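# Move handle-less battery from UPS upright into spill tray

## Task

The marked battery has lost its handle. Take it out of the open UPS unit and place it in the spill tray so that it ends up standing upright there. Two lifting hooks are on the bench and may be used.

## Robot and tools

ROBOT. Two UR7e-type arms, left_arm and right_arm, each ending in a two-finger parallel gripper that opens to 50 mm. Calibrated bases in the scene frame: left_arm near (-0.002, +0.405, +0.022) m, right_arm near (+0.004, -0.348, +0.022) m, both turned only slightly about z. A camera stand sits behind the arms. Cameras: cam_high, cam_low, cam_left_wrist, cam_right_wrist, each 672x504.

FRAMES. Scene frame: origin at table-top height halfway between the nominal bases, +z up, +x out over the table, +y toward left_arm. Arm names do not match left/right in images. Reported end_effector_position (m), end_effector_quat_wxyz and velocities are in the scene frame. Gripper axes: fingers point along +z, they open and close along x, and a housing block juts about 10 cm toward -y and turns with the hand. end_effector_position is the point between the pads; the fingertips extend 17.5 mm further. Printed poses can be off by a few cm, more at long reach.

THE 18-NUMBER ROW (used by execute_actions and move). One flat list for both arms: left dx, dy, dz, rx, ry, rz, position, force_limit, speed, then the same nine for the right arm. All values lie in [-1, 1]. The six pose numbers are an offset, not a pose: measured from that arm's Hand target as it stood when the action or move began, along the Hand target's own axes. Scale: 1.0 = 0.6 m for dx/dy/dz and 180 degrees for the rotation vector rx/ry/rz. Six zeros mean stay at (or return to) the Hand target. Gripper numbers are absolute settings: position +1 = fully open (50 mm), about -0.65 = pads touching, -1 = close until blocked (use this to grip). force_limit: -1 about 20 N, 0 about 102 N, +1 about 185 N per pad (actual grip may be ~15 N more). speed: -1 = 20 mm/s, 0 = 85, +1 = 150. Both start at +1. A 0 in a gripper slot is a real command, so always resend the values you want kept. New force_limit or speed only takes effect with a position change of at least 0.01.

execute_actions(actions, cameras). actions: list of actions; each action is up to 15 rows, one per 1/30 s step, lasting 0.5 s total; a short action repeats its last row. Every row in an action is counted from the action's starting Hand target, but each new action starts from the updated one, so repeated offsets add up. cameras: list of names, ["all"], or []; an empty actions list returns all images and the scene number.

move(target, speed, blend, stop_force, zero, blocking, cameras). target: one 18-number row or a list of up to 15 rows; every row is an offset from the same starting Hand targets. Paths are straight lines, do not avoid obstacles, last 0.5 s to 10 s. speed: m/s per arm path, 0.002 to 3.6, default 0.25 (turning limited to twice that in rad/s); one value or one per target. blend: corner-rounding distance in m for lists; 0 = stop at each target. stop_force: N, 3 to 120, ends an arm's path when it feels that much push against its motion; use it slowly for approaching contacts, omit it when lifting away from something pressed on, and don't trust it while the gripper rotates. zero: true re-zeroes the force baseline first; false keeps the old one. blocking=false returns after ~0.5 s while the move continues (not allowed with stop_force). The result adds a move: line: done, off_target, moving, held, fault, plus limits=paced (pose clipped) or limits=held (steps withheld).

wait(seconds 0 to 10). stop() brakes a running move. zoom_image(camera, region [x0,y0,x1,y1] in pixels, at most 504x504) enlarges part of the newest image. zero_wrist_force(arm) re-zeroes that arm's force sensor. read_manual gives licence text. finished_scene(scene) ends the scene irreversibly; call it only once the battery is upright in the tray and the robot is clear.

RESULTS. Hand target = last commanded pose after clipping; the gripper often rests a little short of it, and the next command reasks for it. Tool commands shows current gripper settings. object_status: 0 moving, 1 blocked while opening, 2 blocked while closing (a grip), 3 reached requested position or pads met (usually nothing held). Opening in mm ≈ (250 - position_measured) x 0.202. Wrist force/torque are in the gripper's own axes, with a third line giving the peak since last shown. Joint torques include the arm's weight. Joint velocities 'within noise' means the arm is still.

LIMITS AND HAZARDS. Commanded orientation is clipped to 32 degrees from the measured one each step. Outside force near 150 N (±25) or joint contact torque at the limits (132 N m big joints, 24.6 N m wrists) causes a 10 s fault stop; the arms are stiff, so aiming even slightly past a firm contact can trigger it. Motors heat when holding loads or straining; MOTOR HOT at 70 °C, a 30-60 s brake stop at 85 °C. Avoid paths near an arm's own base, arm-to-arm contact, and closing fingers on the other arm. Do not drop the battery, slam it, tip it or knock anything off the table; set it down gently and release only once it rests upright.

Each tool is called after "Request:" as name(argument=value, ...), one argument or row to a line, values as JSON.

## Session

Request:
execute_actions(
  actions=[],
)

Scene clock: 0.00 s.
left_arm: end_effector_position=(+0.5996, +0.6259, +0.1797) position_measured=3 object_status=3 end_effector_quat_wxyz=(-0.131, -0.414, +0.897, -0.084) | right_arm: end_effector_position=(+0.6577, -0.4619, +0.2361) position_measured=3 object_status=3 end_effector_quat_wxyz=(+0.008, +0.246, +0.969, -0.029)
Joint positions: left_arm=[0.179 -1.034 1.295 -1.604 -1.788 -2.18] | right_arm=[3.16 -1.967 -1.386 -1.362 1.51 -1.018]
Joint velocities: within noise
Joint torques (N m): no reading
Wrist force (N): no reading
Wrist torque (N m): no reading
Wrist force, peak (N): no reading
Hand target: left_arm +0.5996, +0.6259, +0.1797; -0.131, -0.414, +0.897, -0.084 | right_arm +0.6577, -0.4619, +0.2361; +0.008, +0.246, +0.969, -0.029
Tool commands: left_gripper/position=+1.0 left_gripper/force_limit=+1.0 left_gripper/speed=+1.0 right_gripper/position=+1.0 right_gripper/force_limit=+1.0 right_gripper/speed=+1.0

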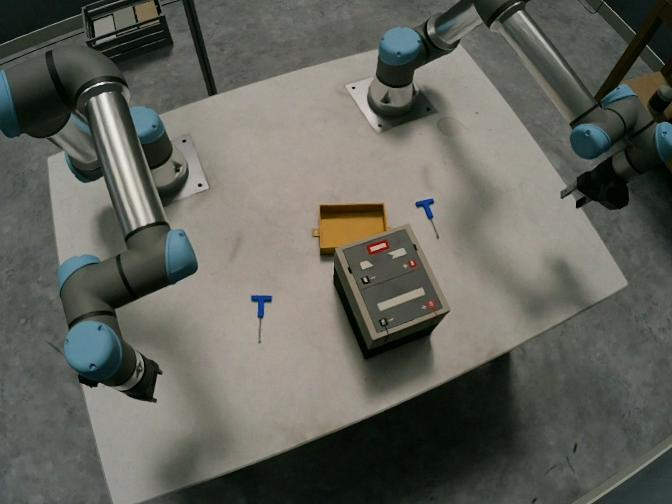

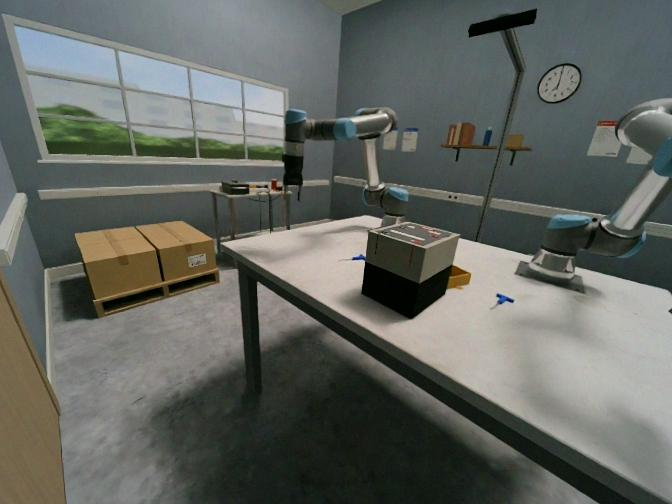

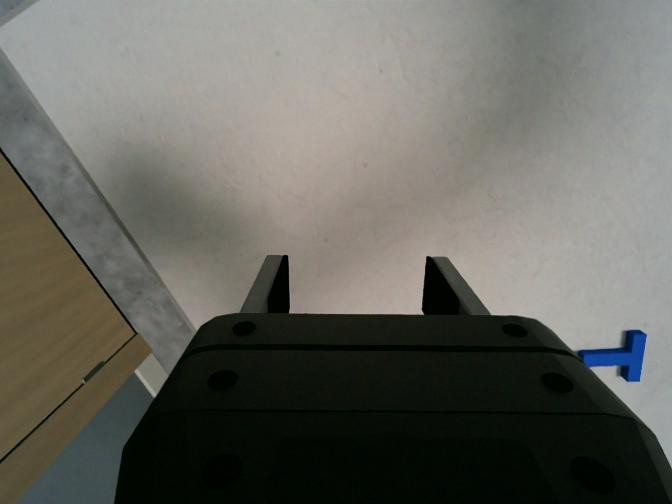

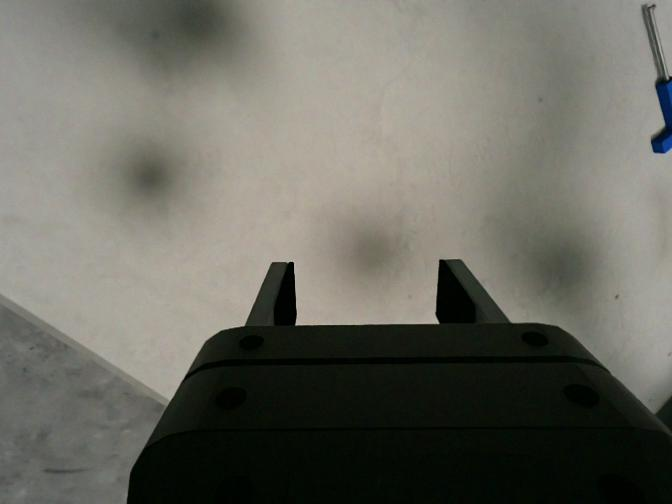

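Request:
zoom_image(
  camera="cam_high",
  region=[290, 180, 470, 360],
)

Scaled by 2.800 from the camera's 672x504 image, which has a finer 960x720 frame.

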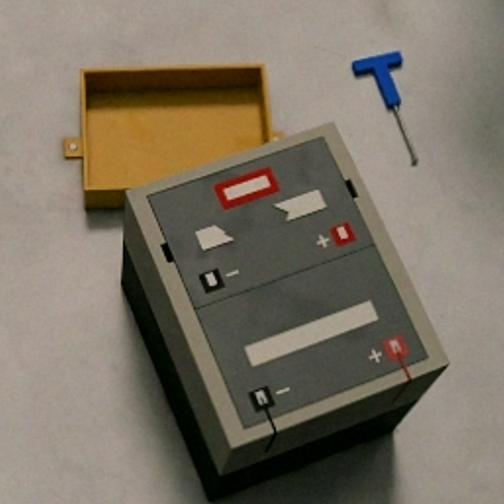

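Request:
move(
  target=[0.830,-0.328,-0.193,-0.118,-0.037,0.713,1,1,1,0.565,0.245,-0.053,-0.010,0.017,0.342,1,1,1],
  cameras=["cam_left_wrist","cam_right_wrist"],
  speed=0.5,
)

Scene clock: 38.23 s.
left_arm: end_effector_position=(+0.4591, +0.1708, +0.4503) position_measured=3 object_status=3 end_effector_quat_wxyz=(+0.001, +0.643, +0.766, -0.001) | right_arm: end_effector_position=(+0.4301, -0.1695, +0.2498) position_measured=3 object_status=3 end_effector_quat_wxyz=(+0.001, +0.708, +0.706, +0.000)
Joint positions: left_arm=[-0.782 -1.522 1.265 -1.315 -1.573 -0.904] | right_arm=[3.796 -1.484 -1.913 -1.315 1.569 0.693]
Joint torques (N m): left_arm=[-5.96 -39.4 -13.83 -5.68 -1.05 -0.28] | right_arm=[-6.63 8.39 32.97 4.87 -1.31 1.64]
Wrist force (N): left_arm=[0.5 -0.5 0.1] | right_arm=[0.3 0.0 0.1]
Wrist torque (N m): left_arm=[-0.05 -0.11 0.00] | right_arm=[-0.01 -0.05 0.05]
Wrist force, peak (N): left_arm=[-0.8 -2.1 -0.9] | right_arm=[1.4 -1.0 0.1]
Hand target: left_arm +0.4590, +0.1708, +0.4504; +0.001, +0.643, +0.766, -0.001 | right_arm +0.4301, -0.1695, +0.2498; +0.001, +0.708, +0.706, +0.000
Off the commanded pose: left_arm 0.000 m, 0 deg | right_arm 0.000 m, 0 deg.
move: done
Images, in order (width x height): cam_left_wrist 672x504, cam_right_wrist 672x504.

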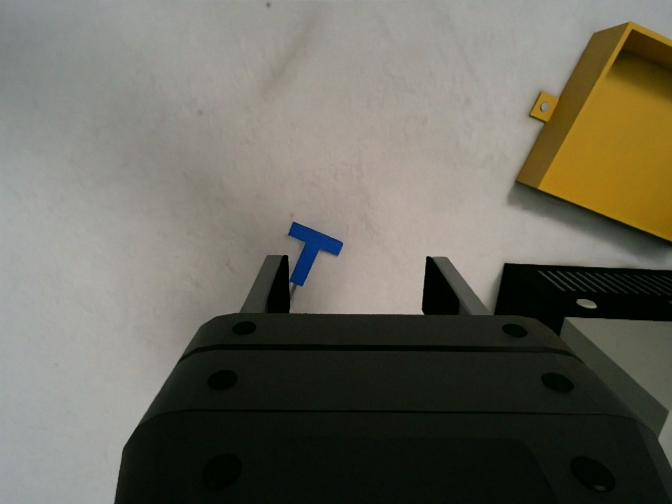

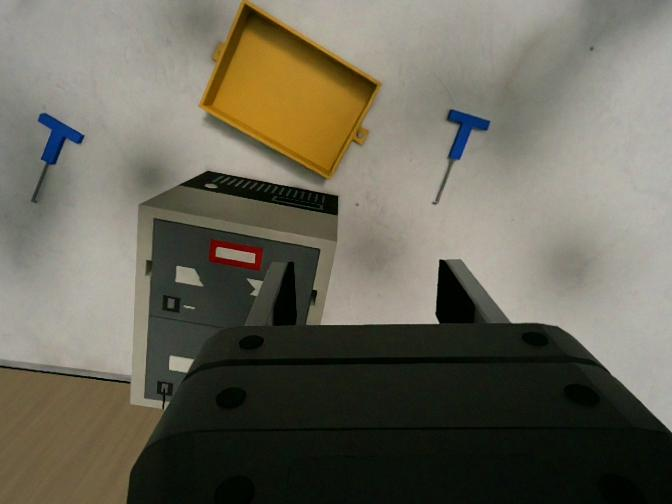

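Request:
move(
  target=[0.2518,-0.025,0.617,-0.1102,-0.0167,0.0946,1,1,1,-0.0575,0.1298,0.283,-0.1098,-0.0201,0.1138,1,1,1],
  cameras=["cam_left_wrist","cam_right_wrist"],
  speed=0.35,
)

Scene clock: 68.40 s.
left_arm: end_effector_position=(+0.4181, +0.3161, +0.0800) position_measured=3 object_status=3 end_effector_quat_wxyz=(+0.131, +0.739, +0.651, +0.114) end_effector_velocity=(+0.001, +0.000, +0.000) end_effector_angular_velocity=(-0.001, -0.002, +0.000) | right_arm: end_effector_position=(+0.5080, -0.2044, +0.0802) position_measured=3 object_status=3 end_effector_quat_wxyz=(+0.144, +0.810, +0.559, +0.098)
Joint positions: left_arm=[-0.681 -1.6 2.539 -2.821 -1.407 -0.478] | right_arm=[3.797 -1.763 -2.234 -0.538 1.267 1.028]
Joint velocities: left_arm=[0 0.002 0.001 -0.005 0.001 0] | right_arm=[within noise]
Joint torques (N m): left_arm=[-6.48 -8.68 -6.97 -6.44 1.46 -0.78] | right_arm=[-1.25 17.1 22.89 6.05 -0.84 1.03]
Wrist force (N): left_arm=[0.9 -1.0 -0.8] | right_arm=[0.1 -0.9 -0.1]
Wrist torque (N m): left_arm=[-0.13 -0.13 -0.10] | right_arm=[-0.25 0.01 -0.12]
Wrist force, peak (N): left_arm=[2.2 -4.1 2.3] | right_arm=[0.2 -1.2 1.8]
Hand target: left_arm +0.4180, +0.3162, +0.0798; +0.131, +0.739, +0.651, +0.114 | right_arm +0.5081, -0.2044, +0.0801; +0.144, +0.811, +0.559, +0.098
Off the commanded pose: left_arm 0.000 m, 0 deg | right_arm 0.000 m, 0 deg.
move: done
Images, in order (width x height): cam_left_wrist 672x504, cam_right_wrist 672x504.

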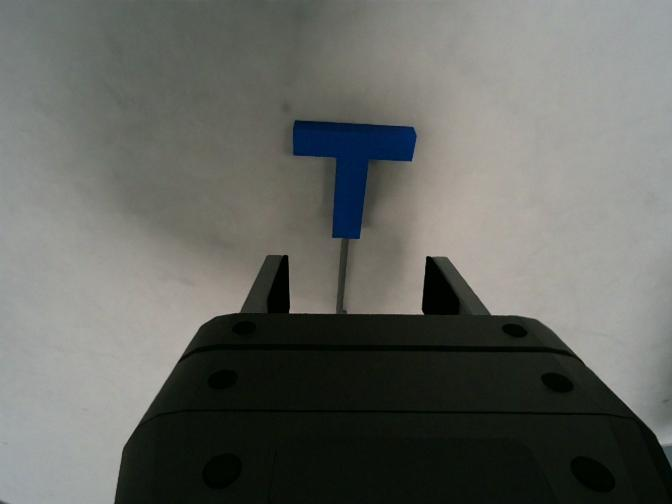

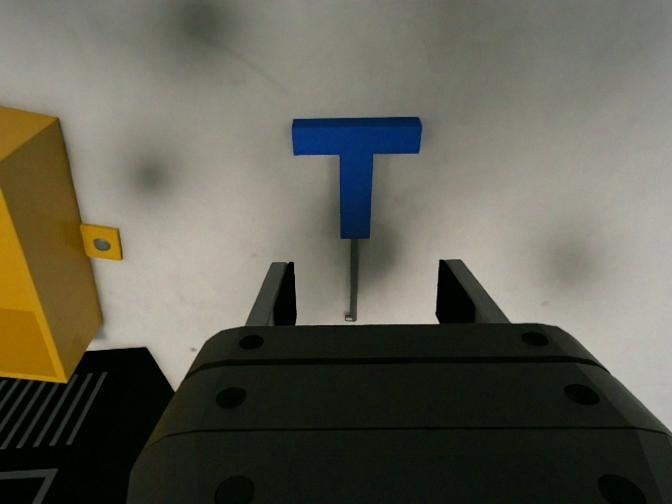

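Request:
move(
  target=[
    [-0.0042,-0.0328,0.0901,0,-0.0046,0.0125,1,1,1,0,-0.0328,0.0901,0,0,0,1,1,1],
    [-0.0042,-0.0328,0.0901,0,-0.0046,0.0125,-1,-0.5,-0.6,0,-0.0328,0.0901,0,0,0,-1,-0.5,-0.6],
  ],
  cameras=["cam_left_wrist","cam_right_wrist"],
  speed=0.1,
)

Scene clock: 103.30 s.
left_arm: end_effector_position=(+0.4176, +0.3135, +0.0223) position_measured=186 object_status=2 end_effector_quat_wxyz=(+0.133, +0.752, +0.636, +0.111) | right_arm: end_effector_position=(+0.5081, -0.2046, +0.0226) position_measured=185 object_status=2 end_effector_quat_wxyz=(+0.144, +0.811, +0.559, +0.098)
Joint positions: left_arm=[-0.678 -1.378 2.59 -3.1 -1.421 -0.435] | right_arm=[3.797 -1.905 -2.276 -0.355 1.267 1.027]
Joint torques (N m): left_arm=[-5.28 -12.61 -25.86 -6.12 0.77 -2.7] | right_arm=[-11.62 16.72 22.22 5.89 1.22 0.37]
Wrist force (N): left_arm=[0.9 -1.1 -1.3] | right_arm=[-0.1 -1.0 -0.2]
Wrist torque (N m): left_arm=[-0.14 -0.14 -0.18] | right_arm=[-0.26 0.06 -0.12]
Wrist force, peak (N): left_arm=[0.9 -2.0 1.1] | right_arm=[-0.6 -0.5 -3.5]
Hand target: left_arm +0.4176, +0.3135, +0.0223; +0.133, +0.752, +0.636, +0.111 | right_arm +0.5081, -0.2046, +0.0226; +0.144, +0.811, +0.559, +0.098
Off the commanded pose: left_arm 0.000 m, 0 deg | right_arm 0.000 m, 0 deg.
move: done
Images, in order (width x height): cam_left_wrist 672x504, cam_right_wrist 672x504.

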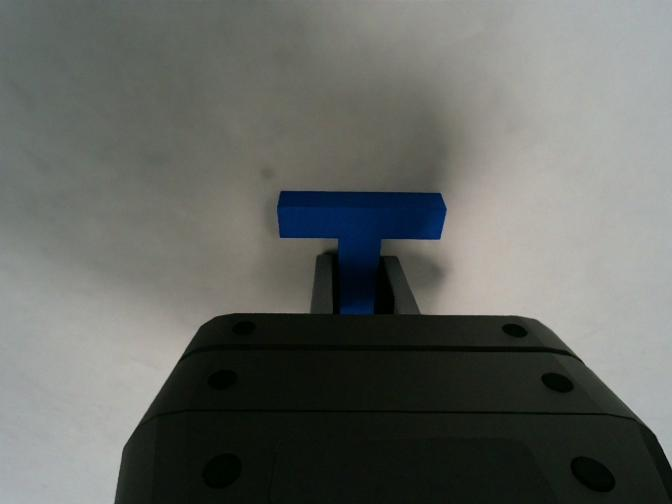

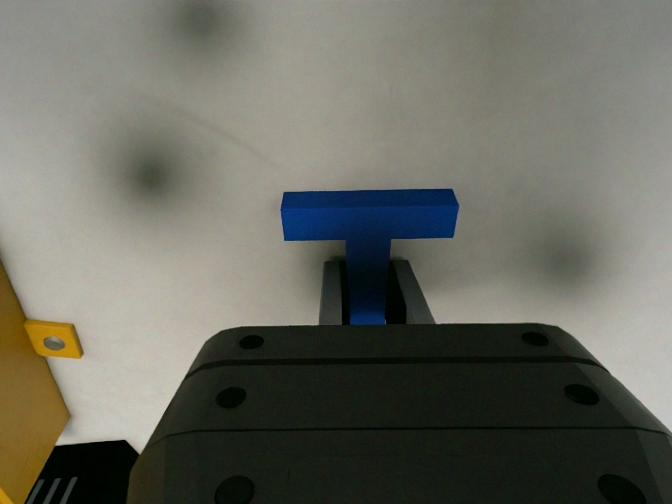

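Request:
move(
  target=[
    [0,0.181,-0.498,0,0,0,-1,-0.5,-0.6,0,0.158,-0.4346,0,0,0,-1,-0.5,-0.6],
    [0,0.181,-0.498,0.361,-0.2509,-0.538,-1,-0.5,-0.6,0,0.158,-0.4346,0.1098,0.0201,-0.1138,-1,-0.5,-0.6],
    [-0.178,0.457,-0.380,0.361,-0.2509,-0.538,-1,-0.5,-0.6,0.5252,0.1322,-0.444,0.1098,0.0201,-0.1138,-1,-0.5,-0.6],
  ],
  cameras=["cam_left_wrist","cam_high"],
  speed=[0.25,0.4,0.25],
  blend=0.02,
)

Request:
zoom_image(
  camera="cam_left_wrist",
  region=[360, 60, 600, 240],
)

Scene clock: 161.23 s.
left_arm: end_effector_position=(+0.4179, +0.3146, +0.3404) position_measured=186 object_status=2 end_effector_quat_wxyz=(+0.041, +0.265, +0.868, -0.418) | right_arm: end_effector_position=(+0.5079, -0.2041, +0.3000) position_measured=185 object_status=2 end_effector_quat_wxyz=(+0.033, +0.735, +0.677, +0.022) end_effector_velocity=(+0.000, +0.001, +0.000) end_effector_angular_velocity=(+0.001, -0.004, -0.001)
Joint positions: left_arm=[-0.118 -1.642 1.862 -1.637 -2.428 -0.975] | right_arm=[3.67 -1.574 -1.714 -1.371 1.514 0.645]
Joint velocities: left_arm=[within noise] | right_arm=[0.001 0.001 -0.002 0.005 -0.001 0.002]
Joint torques (N m): left_arm=[-7.74 -33.01 -40.73 -5.61 -2.93 2.89] | right_arm=[11.06 35.19 21.42 5.83 -2.36 1.67]
Wrist force (N): left_arm=[0.3 1.4 0.7] | right_arm=[0.3 -0.2 0.6]
Wrist torque (N m): left_arm=[0.23 0.06 0.19] | right_arm=[-0.06 -0.04 -0.08]
Wrist force, peak (N): left_arm=[1.8 4.6 2.1] | right_arm=[0.0 -2.3 3.4]
Hand target: left_arm +0.4179, +0.3145, +0.3404; +0.041, +0.265, +0.868, -0.418 (not the last commanded pose) | right_arm +0.5078, -0.2040, +0.3001; +0.033, +0.735, +0.677, +0.022 (not the last commanded pose)
Off the commanded pose: left_arm 0.209 m, 35 deg | right_arm 0.316 m, 6 deg.
move: held (left_arm; a check stopped the path), off_target (right_arm; braked when a check withheld steps of left_arm); path passed 1 of 3 targets; limits=held
pose unreachable (left arm): on one or more control steps of this call, first in action 0 (counted from 0), this arm could not follow its commanded pose, so it was not sent that pose on those steps. It may still have moved: this result reports where it is.
cause: moving toward the commanded pose would bring two parts of the arm too close to each other (its gripper and another part of the arm, with joints 4 (wrist 1) to 6 (wrist 3) between them, 5 mm apart when it was first held).
Images, in order (width x height): cam_high 672x504, cam_left_wrist 672x504.

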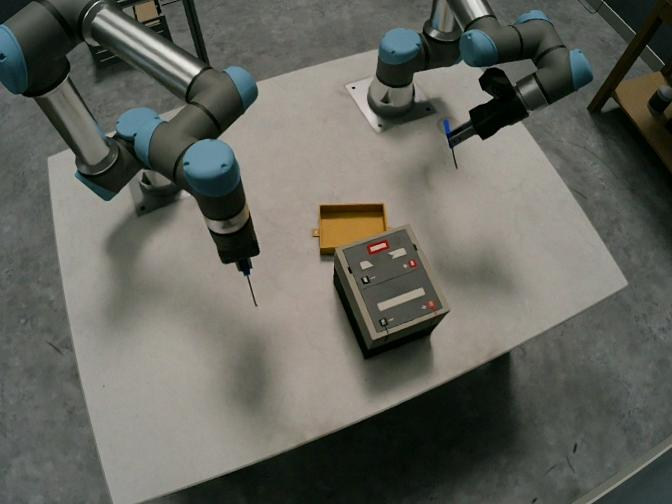

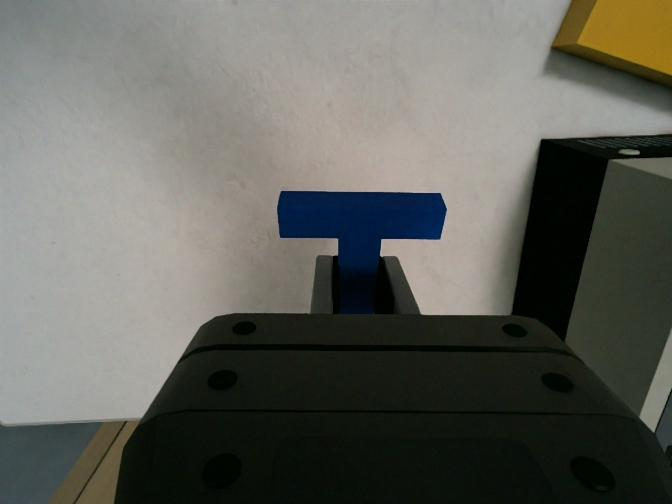

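Scaled by 2.100 from the camera's 672x504 image, which has a finer 960x720 frame.

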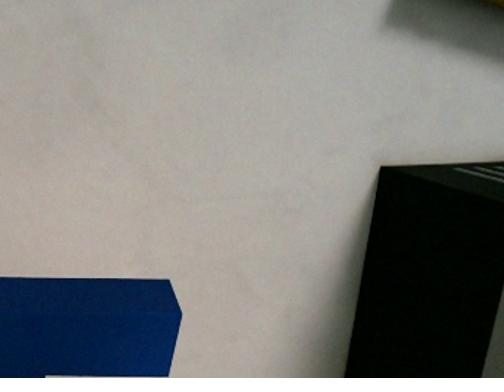

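Request:
move(
  target=[
    [-0.244,0.1747,-0.054,0,0,0,-1,-0.5,-0.6,0,0,0,0.0248,0.0049,-0.0261,-1,-0.5,-0.6],
    [-0.244,0.1747,-0.054,0.1016,-0.0718,-0.1527,-1,-0.5,-0.6,0.2,0.05,0,0.0248,0.0049,-0.0261,-1,-0.5,-0.6],
    [-0.3187,0.0272,0.1413,0.1016,-0.0718,-0.1527,-1,-0.5,-0.6,0.5115,0.1185,0.003,0.0248,0.0049,-0.0261,-1,-0.5,-0.6],
  ],
  cameras=["cam_left_wrist","cam_high"],
  speed=0.25,
  blend=0.01,
)

Request:
zoom_image(
  camera="cam_left_wrist",
  region=[400, 100, 580, 235],
)

Scene clock: 182.83 s.
left_arm: end_effector_position=(+0.6019, +0.3303, +0.3303) position_measured=186 object_status=2 end_effector_quat_wxyz=(+0.039, +0.250, +0.867, -0.429) | right_arm: end_effector_position=(+0.5154, -0.1814, +0.3002) position_measured=185 object_status=2 end_effector_quat_wxyz=(+0.000, +0.707, +0.708, -0.001) end_effector_velocity=(-0.001, -0.002, -0.001) end_effector_angular_velocity=(-0.001, +0.001, +0.002)
Joint positions: left_arm=[-0.068 -1.195 1.365 -1.53 -2.442 -0.928] | right_arm=[3.671 -1.648 -1.62 -1.446 1.571 0.565]
Joint velocities: left_arm=[within noise] | right_arm=[-0.002 0.003 -0.005 0.001 -0.001 -0.004]
Joint torques (N m): left_arm=[-6.56 -48.51 -35.77 -4.44 -0.62 2.84] | right_arm=[-13.38 37.77 18.58 1.86 -2.1 -1.72]
Wrist force (N): left_arm=[0.5 1.4 1.1] | right_arm=[0.0 -0.1 0.7]
Wrist torque (N m): left_arm=[0.22 0.02 0.23] | right_arm=[-0.01 -0.01 0.05]
Wrist force, peak (N): left_arm=[-2.1 3.8 0.4] | right_arm=[-1.8 -0.2 0.9]
Hand target: left_arm +0.6019, +0.3303, +0.3304; +0.039, +0.250, +0.867, -0.429 (not the last commanded pose) | right_arm +0.5154, -0.1815, +0.3002; +0.000, +0.707, +0.707, +0.000 (not the last commanded pose)
Off the commanded pose: left_arm 0.154 m, 33 deg | right_arm 0.291 m, 0 deg.
move: held (left_arm; a check stopped the path), off_target (right_arm; braked when a check withheld steps of left_arm); path passed 1 of 3 targets; limits=held
pose unreachable (left arm): on one or more control steps of this call, first in action 0 (counted from 0), this arm could not follow its commanded pose, so it was not sent that pose on those steps. It may still have moved: this result reports where it is.
cause: moving toward the commanded pose would bring two parts of the arm too close to each other (its gripper and another part of the arm, with joints 4 (wrist 1) to 6 (wrist 3) between them, 4 mm apart when it was first held).
Images, in order (width x height): cam_high 672x504, cam_left_wrist 672x504.

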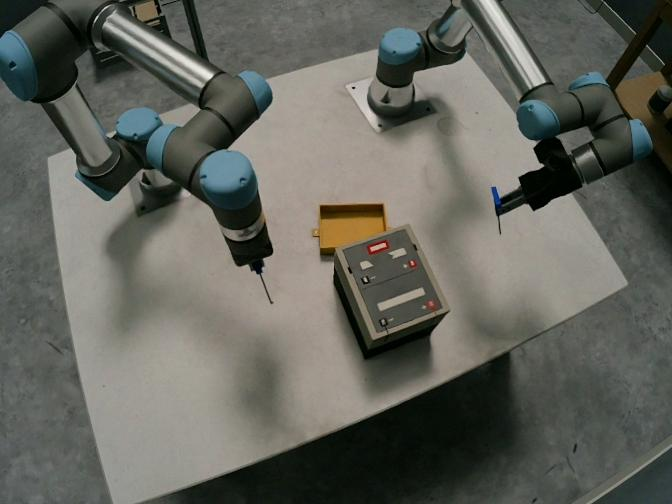

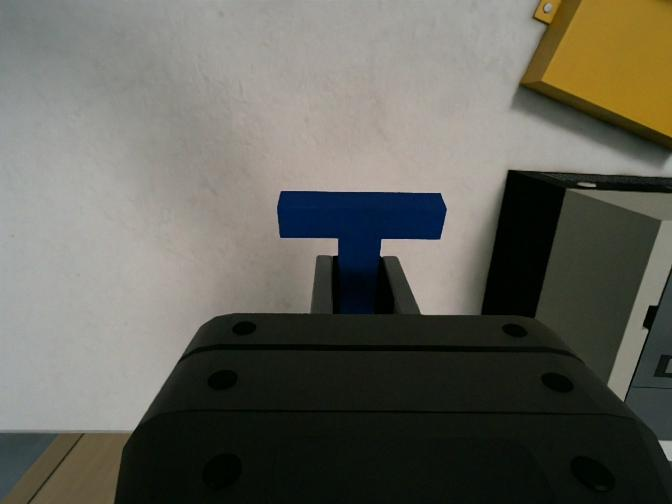

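Scaled by 2.800 from the camera's 672x504 image, which has a finer 960x720 frame.

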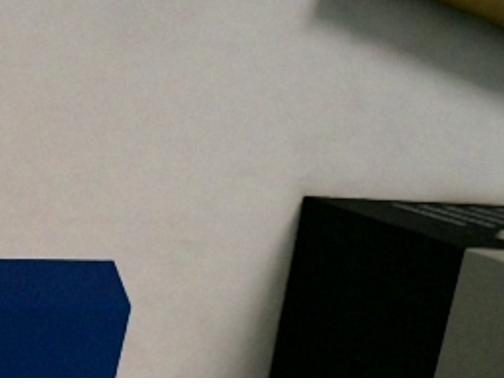

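Request:
move(
  target=[
    [0,0,0,-0.2856,0.0284,-0.1616,-1,-0.5,-0.6,0.5,0,0,0,0,0,-1,-0.5,-0.6],
    [0,0,0,-0.095,-0.0207,-0.1573,-1,-0.5,-0.6,0.4625,0.1477,0,0,0,0,-1,-0.5,-0.6],
    [0,0,0,0.0951,-0.0672,-0.1438,-1,-0.5,-0.6,0.4625,0.1477,0,0,0,0,-1,-0.5,-0.6],
  ],
  cameras=["cam_left_wrist","cam_high"],
  speed=0.35,
  blend=0.01,
)

Request:
zoom_image(
  camera="cam_left_wrist",
  region=[400, 100, 580, 235],
)

Scene clock: 257.97 s.
left_arm: end_effector_position=(+0.6020, +0.3303, +0.3304) position_measured=186 object_status=2 end_effector_quat_wxyz=(-0.005, +0.007, +0.819, -0.573) | right_arm: end_effector_position=(+0.6038, +0.0961, +0.3000) position_measured=185 object_status=2 end_effector_quat_wxyz=(+0.000, +0.707, +0.707, +0.000)
Joint positions: left_arm=[0.006 -1.201 1.572 -1.74 -2.784 -1.356] | right_arm=[3.922 -2.181 -0.894 -1.638 1.571 0.816]
Joint torques (N m): left_arm=[-6.99 -53.64 -20.38 -4.97 -3.84 -1.47] | right_arm=[13.28 60.04 33.49 5.61 2.33 -1.11]
Wrist force (N): left_arm=[0.9 2.1 1.1] | right_arm=[0.3 0.1 0.9]
Wrist torque (N m): left_arm=[0.32 0.03 0.28] | right_arm=[0.01 -0.03 -0.04]
Wrist force, peak (N): left_arm=[1.1 3.9 1.4] | right_arm=[-1.2 2.6 1.0]
Hand target: left_arm +0.6019, +0.3303, +0.3304; -0.005, +0.007, +0.819, -0.573 | right_arm +0.6038, +0.0961, +0.3000; +0.000, +0.707, +0.707, +0.000
Off the commanded pose: left_arm 0.000 m, 0 deg | right_arm 0.000 m, 0 deg.
move: done
Images, in order (width x height): cam_high 672x504, cam_left_wrist 672x504.

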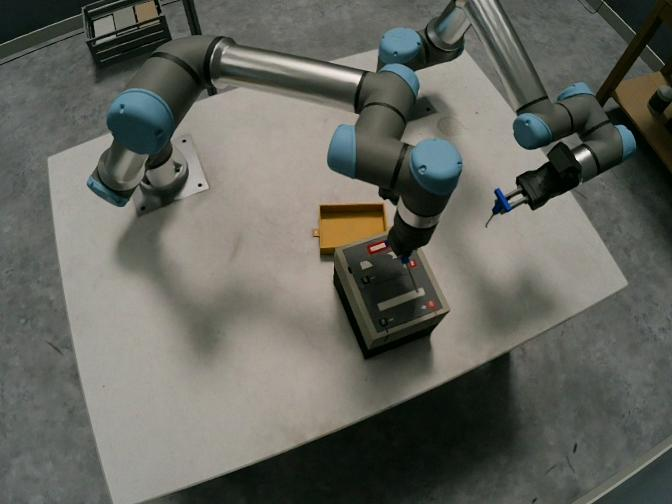

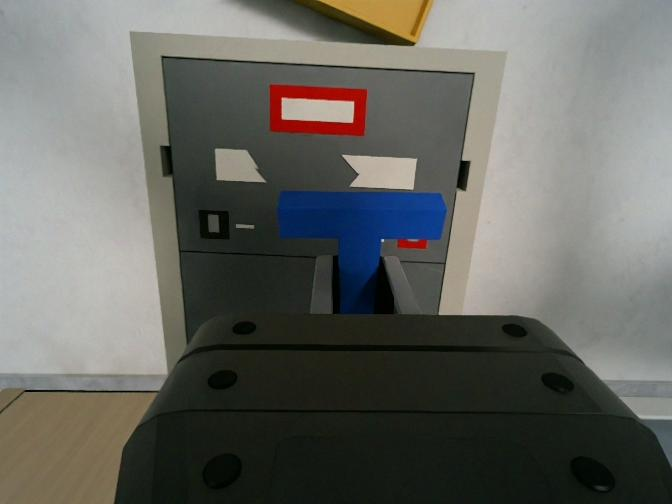

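Scaled by 2.800 from the camera's 672x504 image, which has a finer 960x720 frame.

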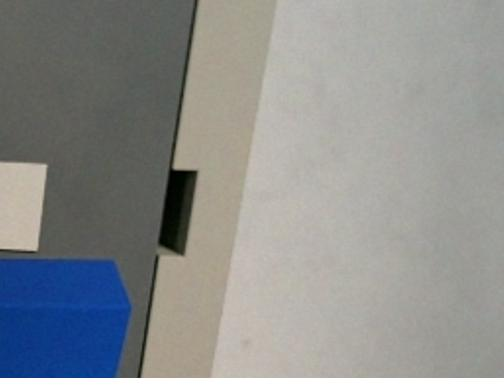

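Request:
move(
  target=[0.0372,-0.0708,0.2453,0,0.0052,0.0019,-1,-0.5,-0.6,0,0,0,0,0,0,-1,-0.5,-0.6],
  cameras=["cam_left_wrist"],
  speed=0.2,
)

Request:
zoom_image(
  camera="cam_left_wrist",
  region=[400, 110, 520, 200],
)

Scene clock: 282.00 s.
left_arm: end_effector_position=(+0.5769, +0.1779, +0.3196) position_measured=186 object_status=2 end_effector_quat_wxyz=(-0.010, +0.014, +0.819, -0.573) | right_arm: end_effector_position=(+0.6038, +0.0961, +0.3000) position_measured=185 object_status=2 end_effector_quat_wxyz=(+0.000, +0.707, +0.707, +0.000)
Joint positions: left_arm=[-0.253 -1.202 1.78 -2.575 -2.755 -2.028] | right_arm=[3.922 -2.181 -0.894 -1.638 1.571 0.816]
Joint torques (N m): left_arm=[-7.04 -51.08 -37.32 -5.6 -2.66 -0.97] | right_arm=[12.35 59.19 33.87 4.9 2.25 -1.15]
Wrist force (N): left_arm=[0.6 2.0 0.7] | right_arm=[0.3 -0.2 0.8]
Wrist torque (N m): left_arm=[0.29 0.08 0.17] | right_arm=[-0.03 -0.03 -0.04]
Wrist force, peak (N): left_arm=[0.4 3.4 -2.0] | right_arm=[0.1 0.0 1.0]
Hand target: left_arm +0.5770, +0.1779, +0.3198; -0.010, +0.014, +0.819, -0.573 | right_arm +0.6038, +0.0961, +0.3000; +0.000, +0.707, +0.707, +0.000
Off the commanded pose: left_arm 0.000 m, 0 deg | right_arm 0.000 m, 0 deg.
move: done
Images, in order (width x height): cam_left_wrist 672x504.

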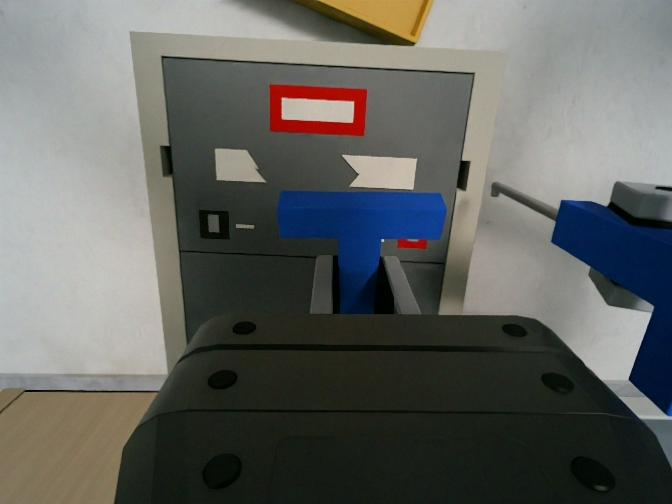

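Scaled by 4.200 from the camera's 672x504 image, which has a finer 960x720 frame.

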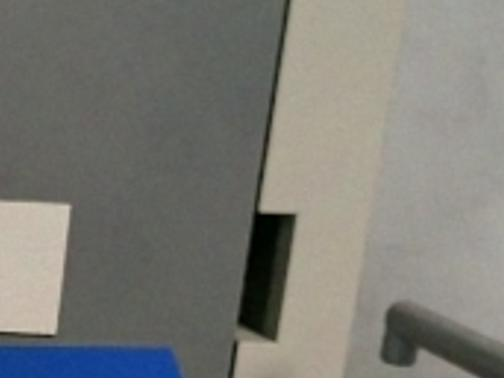

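Request:
move(
  target=[0.0058,0.0135,0.0212,0,0,0,-1,-0.5,-0.6,0,0,0,0,0,0,-1,-0.5,-0.6],
  cameras=["cam_left_wrist"],
  speed=0.1,
)

Request:
zoom_image(
  camera="cam_left_wrist",
  region=[420, 130, 510, 200],
)

Scene clock: 293.23 s.
left_arm: end_effector_position=(+0.5731, +0.1688, +0.3075) position_measured=186 object_status=2 end_effector_quat_wxyz=(-0.010, +0.014, +0.819, -0.573) | right_arm: end_effector_position=(+0.6038, +0.0961, +0.3000) position_measured=185 object_status=2 end_effector_quat_wxyz=(+0.000, +0.707, +0.707, +0.000)
Joint positions: left_arm=[-0.271 -1.187 1.804 -2.653 -2.748 -2.068] | right_arm=[3.922 -2.181 -0.894 -1.638 1.571 0.816]
Joint torques (N m): left_arm=[8.04 -52.7 -35.7 -1.21 -2.86 2.61] | right_arm=[12.36 59.2 33.41 4.27 2.2 -0.98]
Wrist force (N): left_arm=[0.8 2.0 0.8] | right_arm=[-0.1 0.2 0.8]
Wrist torque (N m): left_arm=[0.27 0.04 0.28] | right_arm=[0.03 0.03 -0.04]
Wrist force, peak (N): left_arm=[0.8 2.3 1.3] | right_arm=[-0.1 0.1 1.0]
Hand target: left_arm +0.5732, +0.1688, +0.3078; -0.010, +0.014, +0.819, -0.573 | right_arm +0.6038, +0.0961, +0.3000; +0.000, +0.707, +0.707, +0.000
Off the commanded pose: left_arm 0.000 m, 0 deg | right_arm 0.000 m, 0 deg.
move: done
Images, in order (width x height): cam_left_wrist 672x504.

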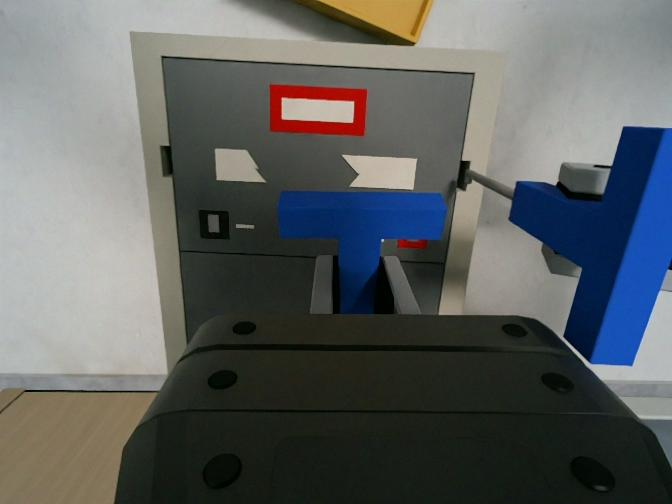

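Scaled by 5.600 from the camera's 672x504 image, which has a finer 960x720 frame.

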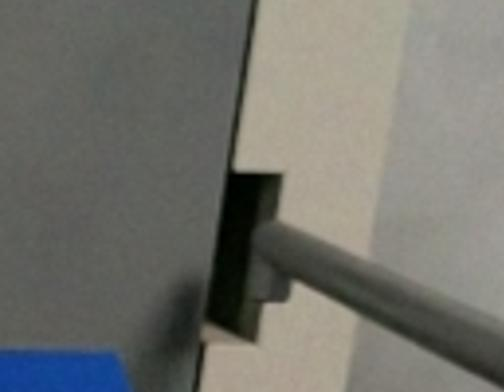

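Request:
move(
  target=[
    [0.0007,-0.0013,0.0037,0,0,0,-1,-0.5,-0.6,0,0,0,0,0,0,-1,-0.5,-0.6],
    [0.0007,0.0724,0.0305,0,0,0,-1,-0.5,-0.6,0,0,0,0,0,0,-1,-0.5,-0.6],
  ],
  cameras=["cam_left_wrist"],
  speed=0.03,
  stop_force=5,
)

Request:
zoom_image(
  camera="cam_left_wrist",
  region=[420, 130, 510, 200],
)

Scene clock: 307.33 s.
left_arm: end_effector_position=(+0.5727, +0.1665, +0.2946) position_measured=186 object_status=2 end_effector_quat_wxyz=(-0.010, +0.014, +0.819, -0.573) | right_arm: end_effector_position=(+0.6038, +0.0961, +0.3000) position_measured=185 object_status=2 end_effector_quat_wxyz=(+0.000, +0.707, +0.707, +0.000)
Joint positions: left_arm=[-0.275 -1.167 1.818 -2.695 -2.746 -2.077] | right_arm=[3.922 -2.181 -0.894 -1.638 1.571 0.816]
Joint torques (N m): left_arm=[-5.96 -40 -35.39 -5.57 -1.86 0.38] | right_arm=[12.23 58.63 32.89 3.52 2.31 -1.13]
Wrist force (N): left_arm=[1.1 -2.6 -0.6] | right_arm=[0.1 0.0 0.6]
Wrist torque (N m): left_arm=[0.17 0.10 0.22] | right_arm=[0.00 -0.01 -0.04]
Wrist force, peak (N): left_arm=[1.0 -27.3 -9.7] | right_arm=[0.2 0.1 0.9]
Hand target: left_arm +0.5727, +0.1665, +0.2946; -0.010, +0.014, +0.819, -0.573 (not the last commanded pose) | right_arm +0.6038, +0.0961, +0.3000; +0.000, +0.707, +0.707, +0.000
Off the commanded pose: left_arm 0.034 m, 0 deg | right_arm 0.000 m, 0 deg.
move: contact (left_arm); path passed 1 of 2 targets
Images, in order (width x height): cam_left_wrist 672x504.

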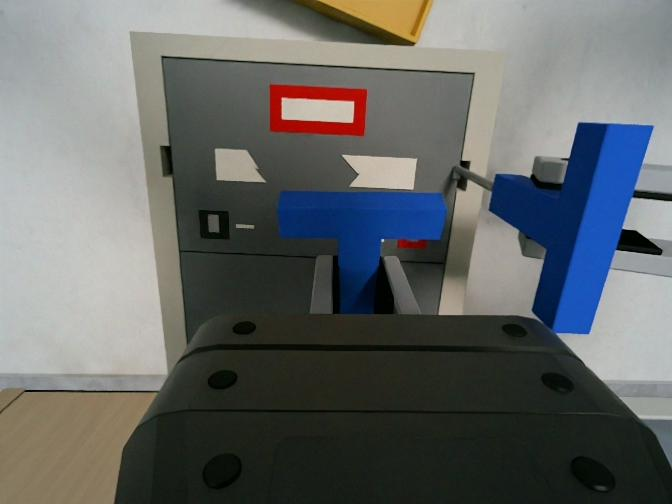

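Scaled by 5.600 from the camera's 672x504 image, which has a finer 960x720 frame.

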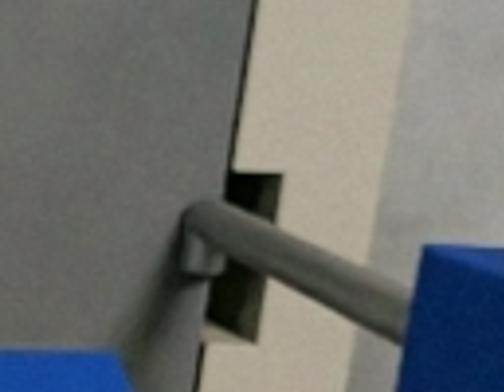

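Request:
move(
  target=[-0.001,-0.0027,-0.007,0,0,0,-1,-0.5,-0.6,0,0,0,0,0,0,-1,-0.5,-0.6],
  cameras=[],
  speed=0.05,
)

Request:
move(
  target=[0,0.0580,0.0211,0,0,0,-1,-0.5,-0.6,0,0,0,0,0,0,-1,-0.5,-0.6],
  cameras=["cam_left_wrist"],
  speed=0.03,
  stop_force=5,
)

Request:
zoom_image(
  camera="cam_left_wrist",
  region=[420, 130, 510, 200],
)

Scene clock: 327.83 s.
left_arm: end_effector_position=(+0.5734, +0.1699, +0.2976) position_measured=186 object_status=2 end_effector_quat_wxyz=(-0.010, +0.014, +0.819, -0.573) | right_arm: end_effector_position=(+0.6038, +0.0961, +0.3000) position_measured=185 object_status=2 end_effector_quat_wxyz=(+0.000, +0.707, +0.707, +0.000)
Joint positions: left_arm=[-0.268 -1.173 1.813 -2.672 -2.749 -2.063] | right_arm=[3.922 -2.181 -0.894 -1.638 1.571 0.816]
Joint torques (N m): left_arm=[-2.71 -42.95 -31.67 -5.42 -2.31 0.41] | right_arm=[12.03 59.26 33.06 2.96 2.16 -0.97]
Wrist force (N): left_arm=[0.6 2.1 0.9] | right_arm=[-0.1 0.2 0.8]
Wrist torque (N m): left_arm=[0.29 0.06 0.17] | right_arm=[0.02 0.02 -0.04]
Wrist force, peak (N): left_arm=[1.5 -3.3 -0.8] | right_arm=[0.1 0.1 1.0]
Hand target: left_arm +0.5734, +0.1698, +0.2976; -0.010, +0.014, +0.819, -0.573 | right_arm +0.6038, +0.0961, +0.3000; +0.000, +0.707, +0.707, +0.000
Off the commanded pose: left_arm 0.000 m, 0 deg | right_arm 0.000 m, 0 deg.
move: done
No camera images: "cameras" was empty.

Scene clock: 330.27 s.
left_arm: end_effector_position=(+0.5734, +0.1699, +0.2605) position_measured=186 object_status=2 end_effector_quat_wxyz=(-0.010, +0.014, +0.819, -0.573) | right_arm: end_effector_position=(+0.6038, +0.0961, +0.3000) position_measured=185 object_status=2 end_effector_quat_wxyz=(+0.000, +0.707, +0.707, +0.000)
Joint positions: left_arm=[-0.269 -1.116 1.845 -2.761 -2.749 -2.063] | right_arm=[3.922 -2.181 -0.894 -1.638 1.571 0.816]
Joint torques (N m): left_arm=[6.47 -53.02 -35.73 -1.06 -2.76 -2.9] | right_arm=[12.32 59.16 33.05 2.46 2.23 -1.24]
Wrist force (N): left_arm=[0.9 2.5 0.4] | right_arm=[0.0 -0.1 0.7]
Wrist torque (N m): left_arm=[0.24 0.05 0.17] | right_arm=[-0.02 0.01 -0.04]
Wrist force, peak (N): left_arm=[0.7 2.8 0.5] | right_arm=[-0.1 0.1 0.9]
Hand target: left_arm +0.5734, +0.1699, +0.2605; -0.010, +0.014, +0.819, -0.573 | right_arm +0.6038, +0.0961, +0.3000; +0.000, +0.707, +0.707, +0.000
Off the commanded pose: left_arm 0.000 m, 0 deg | right_arm 0.000 m, 0 deg.
move: done
Images, in order (width x height): cam_left_wrist 672x504.

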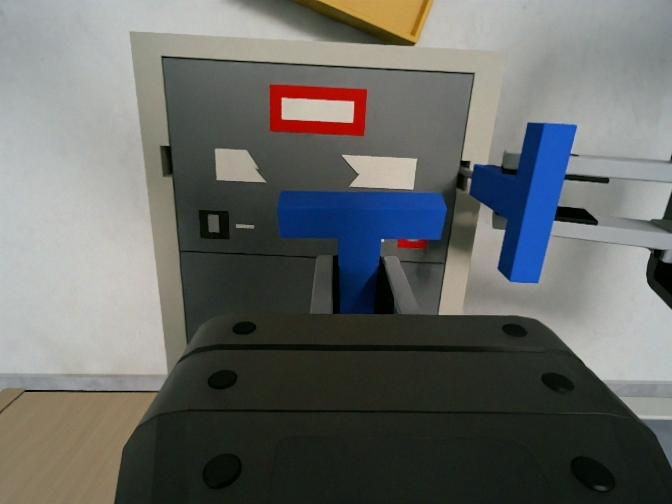

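Scaled by 5.600 from the camera's 672x504 image, which has a finer 960x720 frame.

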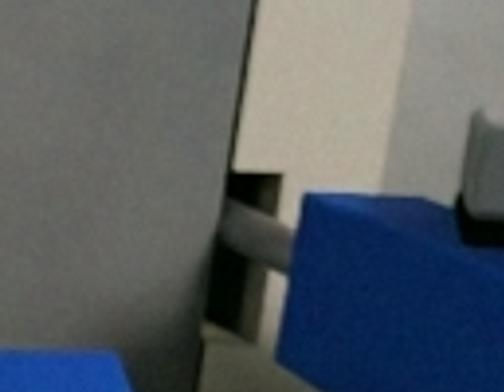

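Request:
move(
  target=[0,0.0125,0.0046,0,0,0,-1,-0.5,-0.6,0,0,0,0,0,0,-1,-0.5,-0.6],
  cameras=[],
  speed=0.02,
  stop_force=4,
)

Request:
move(
  target=[0.0195,0.001,0.0015,-0.0022,-0.0142,0.039,-1,-0.5,-0.6,0,0,0,0,0,0,-1,-0.5,-0.6],
  cameras=["cam_left_wrist","cam_right_wrist"],
  speed=0.05,
)

Scene clock: 346.20 s.
left_arm: end_effector_position=(+0.5735, +0.1699, +0.2576) position_measured=186 object_status=2 end_effector_quat_wxyz=(-0.010, +0.014, +0.819, -0.573) | right_arm: end_effector_position=(+0.6038, +0.0961, +0.3000) position_measured=185 object_status=2 end_effector_quat_wxyz=(+0.000, +0.707, +0.707, +0.000)
Joint positions: left_arm=[-0.268 -1.111 1.847 -2.768 -2.749 -2.063] | right_arm=[3.922 -2.181 -0.894 -1.638 1.571 0.816]
Joint torques (N m): left_arm=[-1.98 -50.81 -34.28 -4.57 -0.95 -1.74] | right_arm=[12.39 59.87 32.4 1.73 2.17 -1.09]
Wrist force (N): left_arm=[1.3 -0.7 -0.6] | right_arm=[0.0 -0.1 0.8]
Wrist torque (N m): left_arm=[0.19 0.02 0.16] | right_arm=[-0.02 0.01 -0.04]
Wrist force, peak (N): left_arm=[-0.2 -14.2 -9.0] | right_arm=[0.0 0.0 0.9]
Hand target: left_arm +0.5734, +0.1699, +0.2576; -0.010, +0.014, +0.819, -0.573 (not the last commanded pose) | right_arm +0.6038, +0.0961, +0.3000; +0.000, +0.707, +0.707, +0.000
Off the commanded pose: left_arm 0.005 m, 0 deg | right_arm 0.000 m, 0 deg.
move: contact (left_arm)
No camera images: "cameras" was empty.

Scene clock: 347.80 s.
left_arm: end_effector_position=(+0.5616, +0.1696, +0.2567) position_measured=186 object_status=2 end_effector_quat_wxyz=(+0.044, +0.052, +0.819, -0.570) end_effector_velocity=(+0.000, +0.000, +0.000) end_effector_angular_velocity=(-0.002, +0.007, -0.001) | right_arm: end_effector_position=(+0.6038, +0.0961, +0.3000) position_measured=185 object_status=2 end_effector_quat_wxyz=(+0.000, +0.707, +0.707, +0.000)
Joint positions: left_arm=[-0.279 -1.128 1.909 -2.924 -2.717 -2.046] | right_arm=[3.922 -2.181 -0.894 -1.638 1.571 0.816]
Joint velocities: left_arm=[0 0 -0.001 0.006 -0.003 -0.002] | right_arm=[within noise]
Joint torques (N m): left_arm=[-5.44 -33.94 -22.63 1.93 -3.45 -3.84] | right_arm=[11.88 59.71 32.71 1.57 2.2 -1.09]
Wrist force (N): left_arm=[-15.4 -6.8 -3.9] | right_arm=[0.0 0.1 0.6]
Wrist torque (N m): left_arm=[-0.07 -0.57 0.87] | right_arm=[0.01 0.02 -0.04]
Wrist force, peak (N): left_arm=[-15.4 -6.8 -3.9] | right_arm=[0.0 0.1 1.0]
Hand target: left_arm +0.5617, +0.1696, +0.2568; +0.044, +0.052, +0.819, -0.570 | right_arm +0.6038, +0.0961, +0.3000; +0.000, +0.707, +0.707, +0.000
Off the commanded pose: left_arm 0.000 m, 0 deg | right_arm 0.000 m, 0 deg.
move: done
Images, in order (width x height): cam_left_wrist 672x504, cam_right_wrist 672x504.

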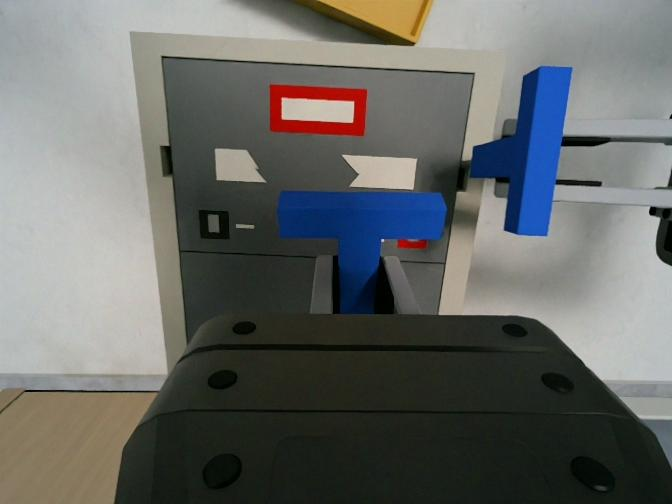

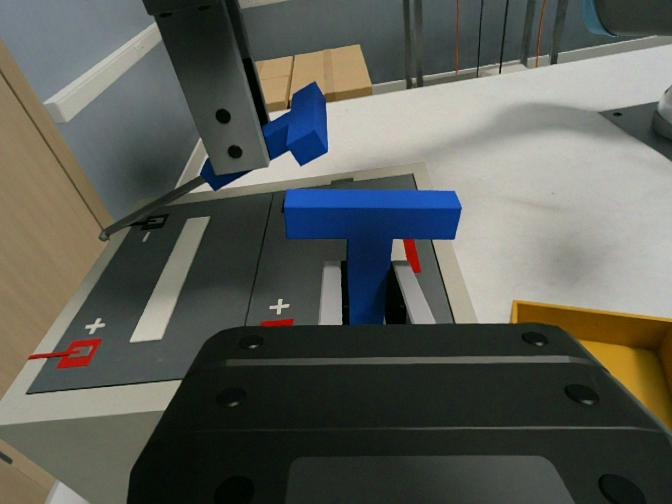

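Request:
move(
  target=[
    [0,0,0,0,0,0,0.5,-0.5,-0.9,0,0,0,0,0,0,-1,-0.5,-0.6],
    [0,0,-0.2167,0,0,0,0.5,-0.5,-0.9,-0.477,-0.007,-0.1,0,0,0,-1,-0.5,-0.6],
    [-0.0891,-0.1518,-0.3437,-0.386,0.0332,-0.0305,0.5,-0.5,-0.9,-0.477,-0.007,-0.1,0,0,0.511,-1,-0.5,-0.6],
    [-0.0891,-0.1518,-0.3437,-0.2876,0.297,0.3642,0.5,-0.5,-0.9,-0.477,-0.007,-0.1,0.1504,0.1557,0.4937,-1,-0.5,-0.6],
    [-0.0891,-0.1518,-0.3437,-0.2876,0.297,0.3642,0.5,-0.5,-0.9,-0.477,-0.007,-0.1,0.298,0.3085,0.4405,-1,-0.5,-0.6],
    [-0.0891,-0.1518,-0.3437,-0.2876,0.297,0.3642,0.5,-0.5,-0.9,-0.184,-0.05,-0.033,0.298,0.3085,0.4405,-1,-0.5,-0.6],
  ],
  cameras=["cam_left_wrist","cam_right_wrist","cam_high"],
  speed=[0.1,0.25,0.5,0.5,0.5,0.25],
  blend=[0,0.01,0.01,0.01,0.01,0],
)

Scene clock: 390.93 s.
left_arm: end_effector_position=(+0.5999, +0.3298, +0.4198) position_measured=78 object_status=3 end_effector_quat_wxyz=(+0.000, +0.662, +0.749, -0.001) | right_arm: end_effector_position=(+0.5739, -0.0144, +0.3199) position_measured=185 object_status=2 end_effector_quat_wxyz=(-0.573, +0.819, -0.014, +0.009)
Joint positions: left_arm=[-0.397 -1.311 1.096 -1.355 -1.572 -0.469] | right_arm=[3.501 -1.998 -1.797 -0.065 2.595 2.502]
Joint torques (N m): left_arm=[-4.88 -37.35 -29.32 -2.19 1.06 2.76] | right_arm=[11.49 43.83 15.54 5.24 1.12 1.56]
Wrist force (N): left_arm=[0.4 -0.4 0.0] | right_arm=[-1.5 2.3 -0.6]
Wrist torque (N m): left_arm=[-0.03 -0.07 0.00] | right_arm=[0.55 0.49 0.43]
Wrist force, peak (N): left_arm=[-15.4 -7.0 -4.0] | right_arm=[-1.5 4.2 -2.9]
Hand target: left_arm +0.5999, +0.3298, +0.4198; +0.000, +0.662, +0.749, -0.001 | right_arm +0.5739, -0.0144, +0.3199; -0.573, +0.819, -0.014, +0.009
Off the commanded pose: left_arm 0.000 m, 0 deg | right_arm 0.000 m, 0 deg.
move: done
Images, in order (width x height): cam_high 672x504, cam_left_wrist 672x504, cam_right_wrist 672x504.

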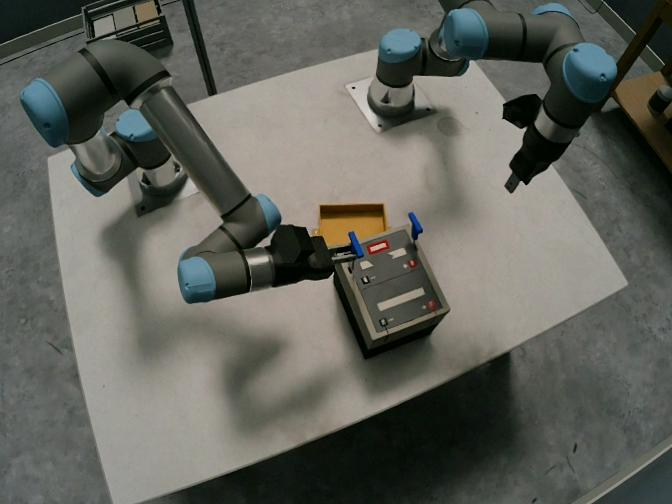

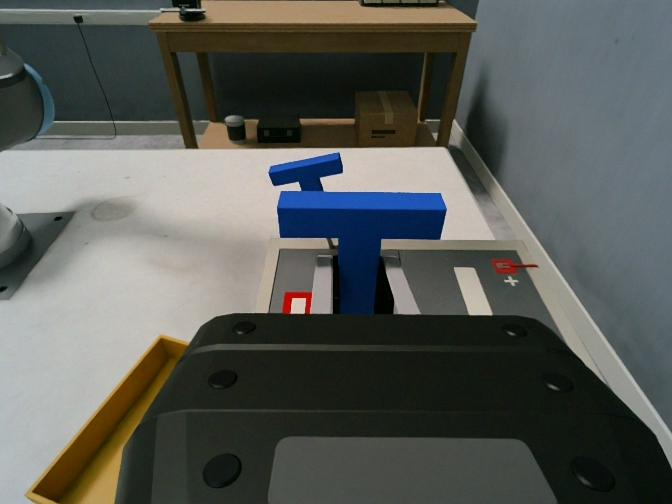

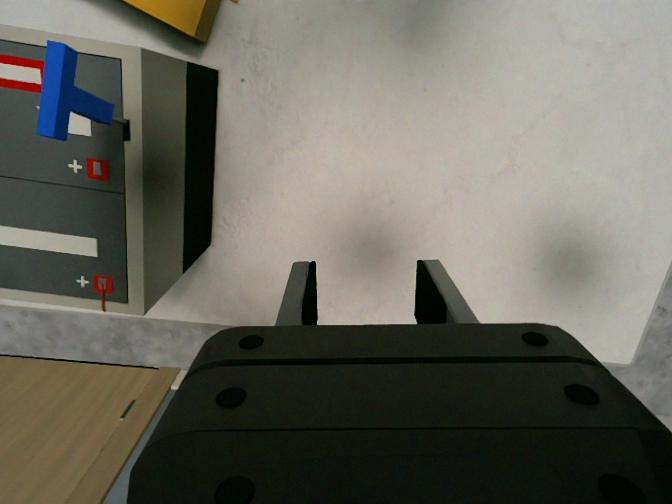

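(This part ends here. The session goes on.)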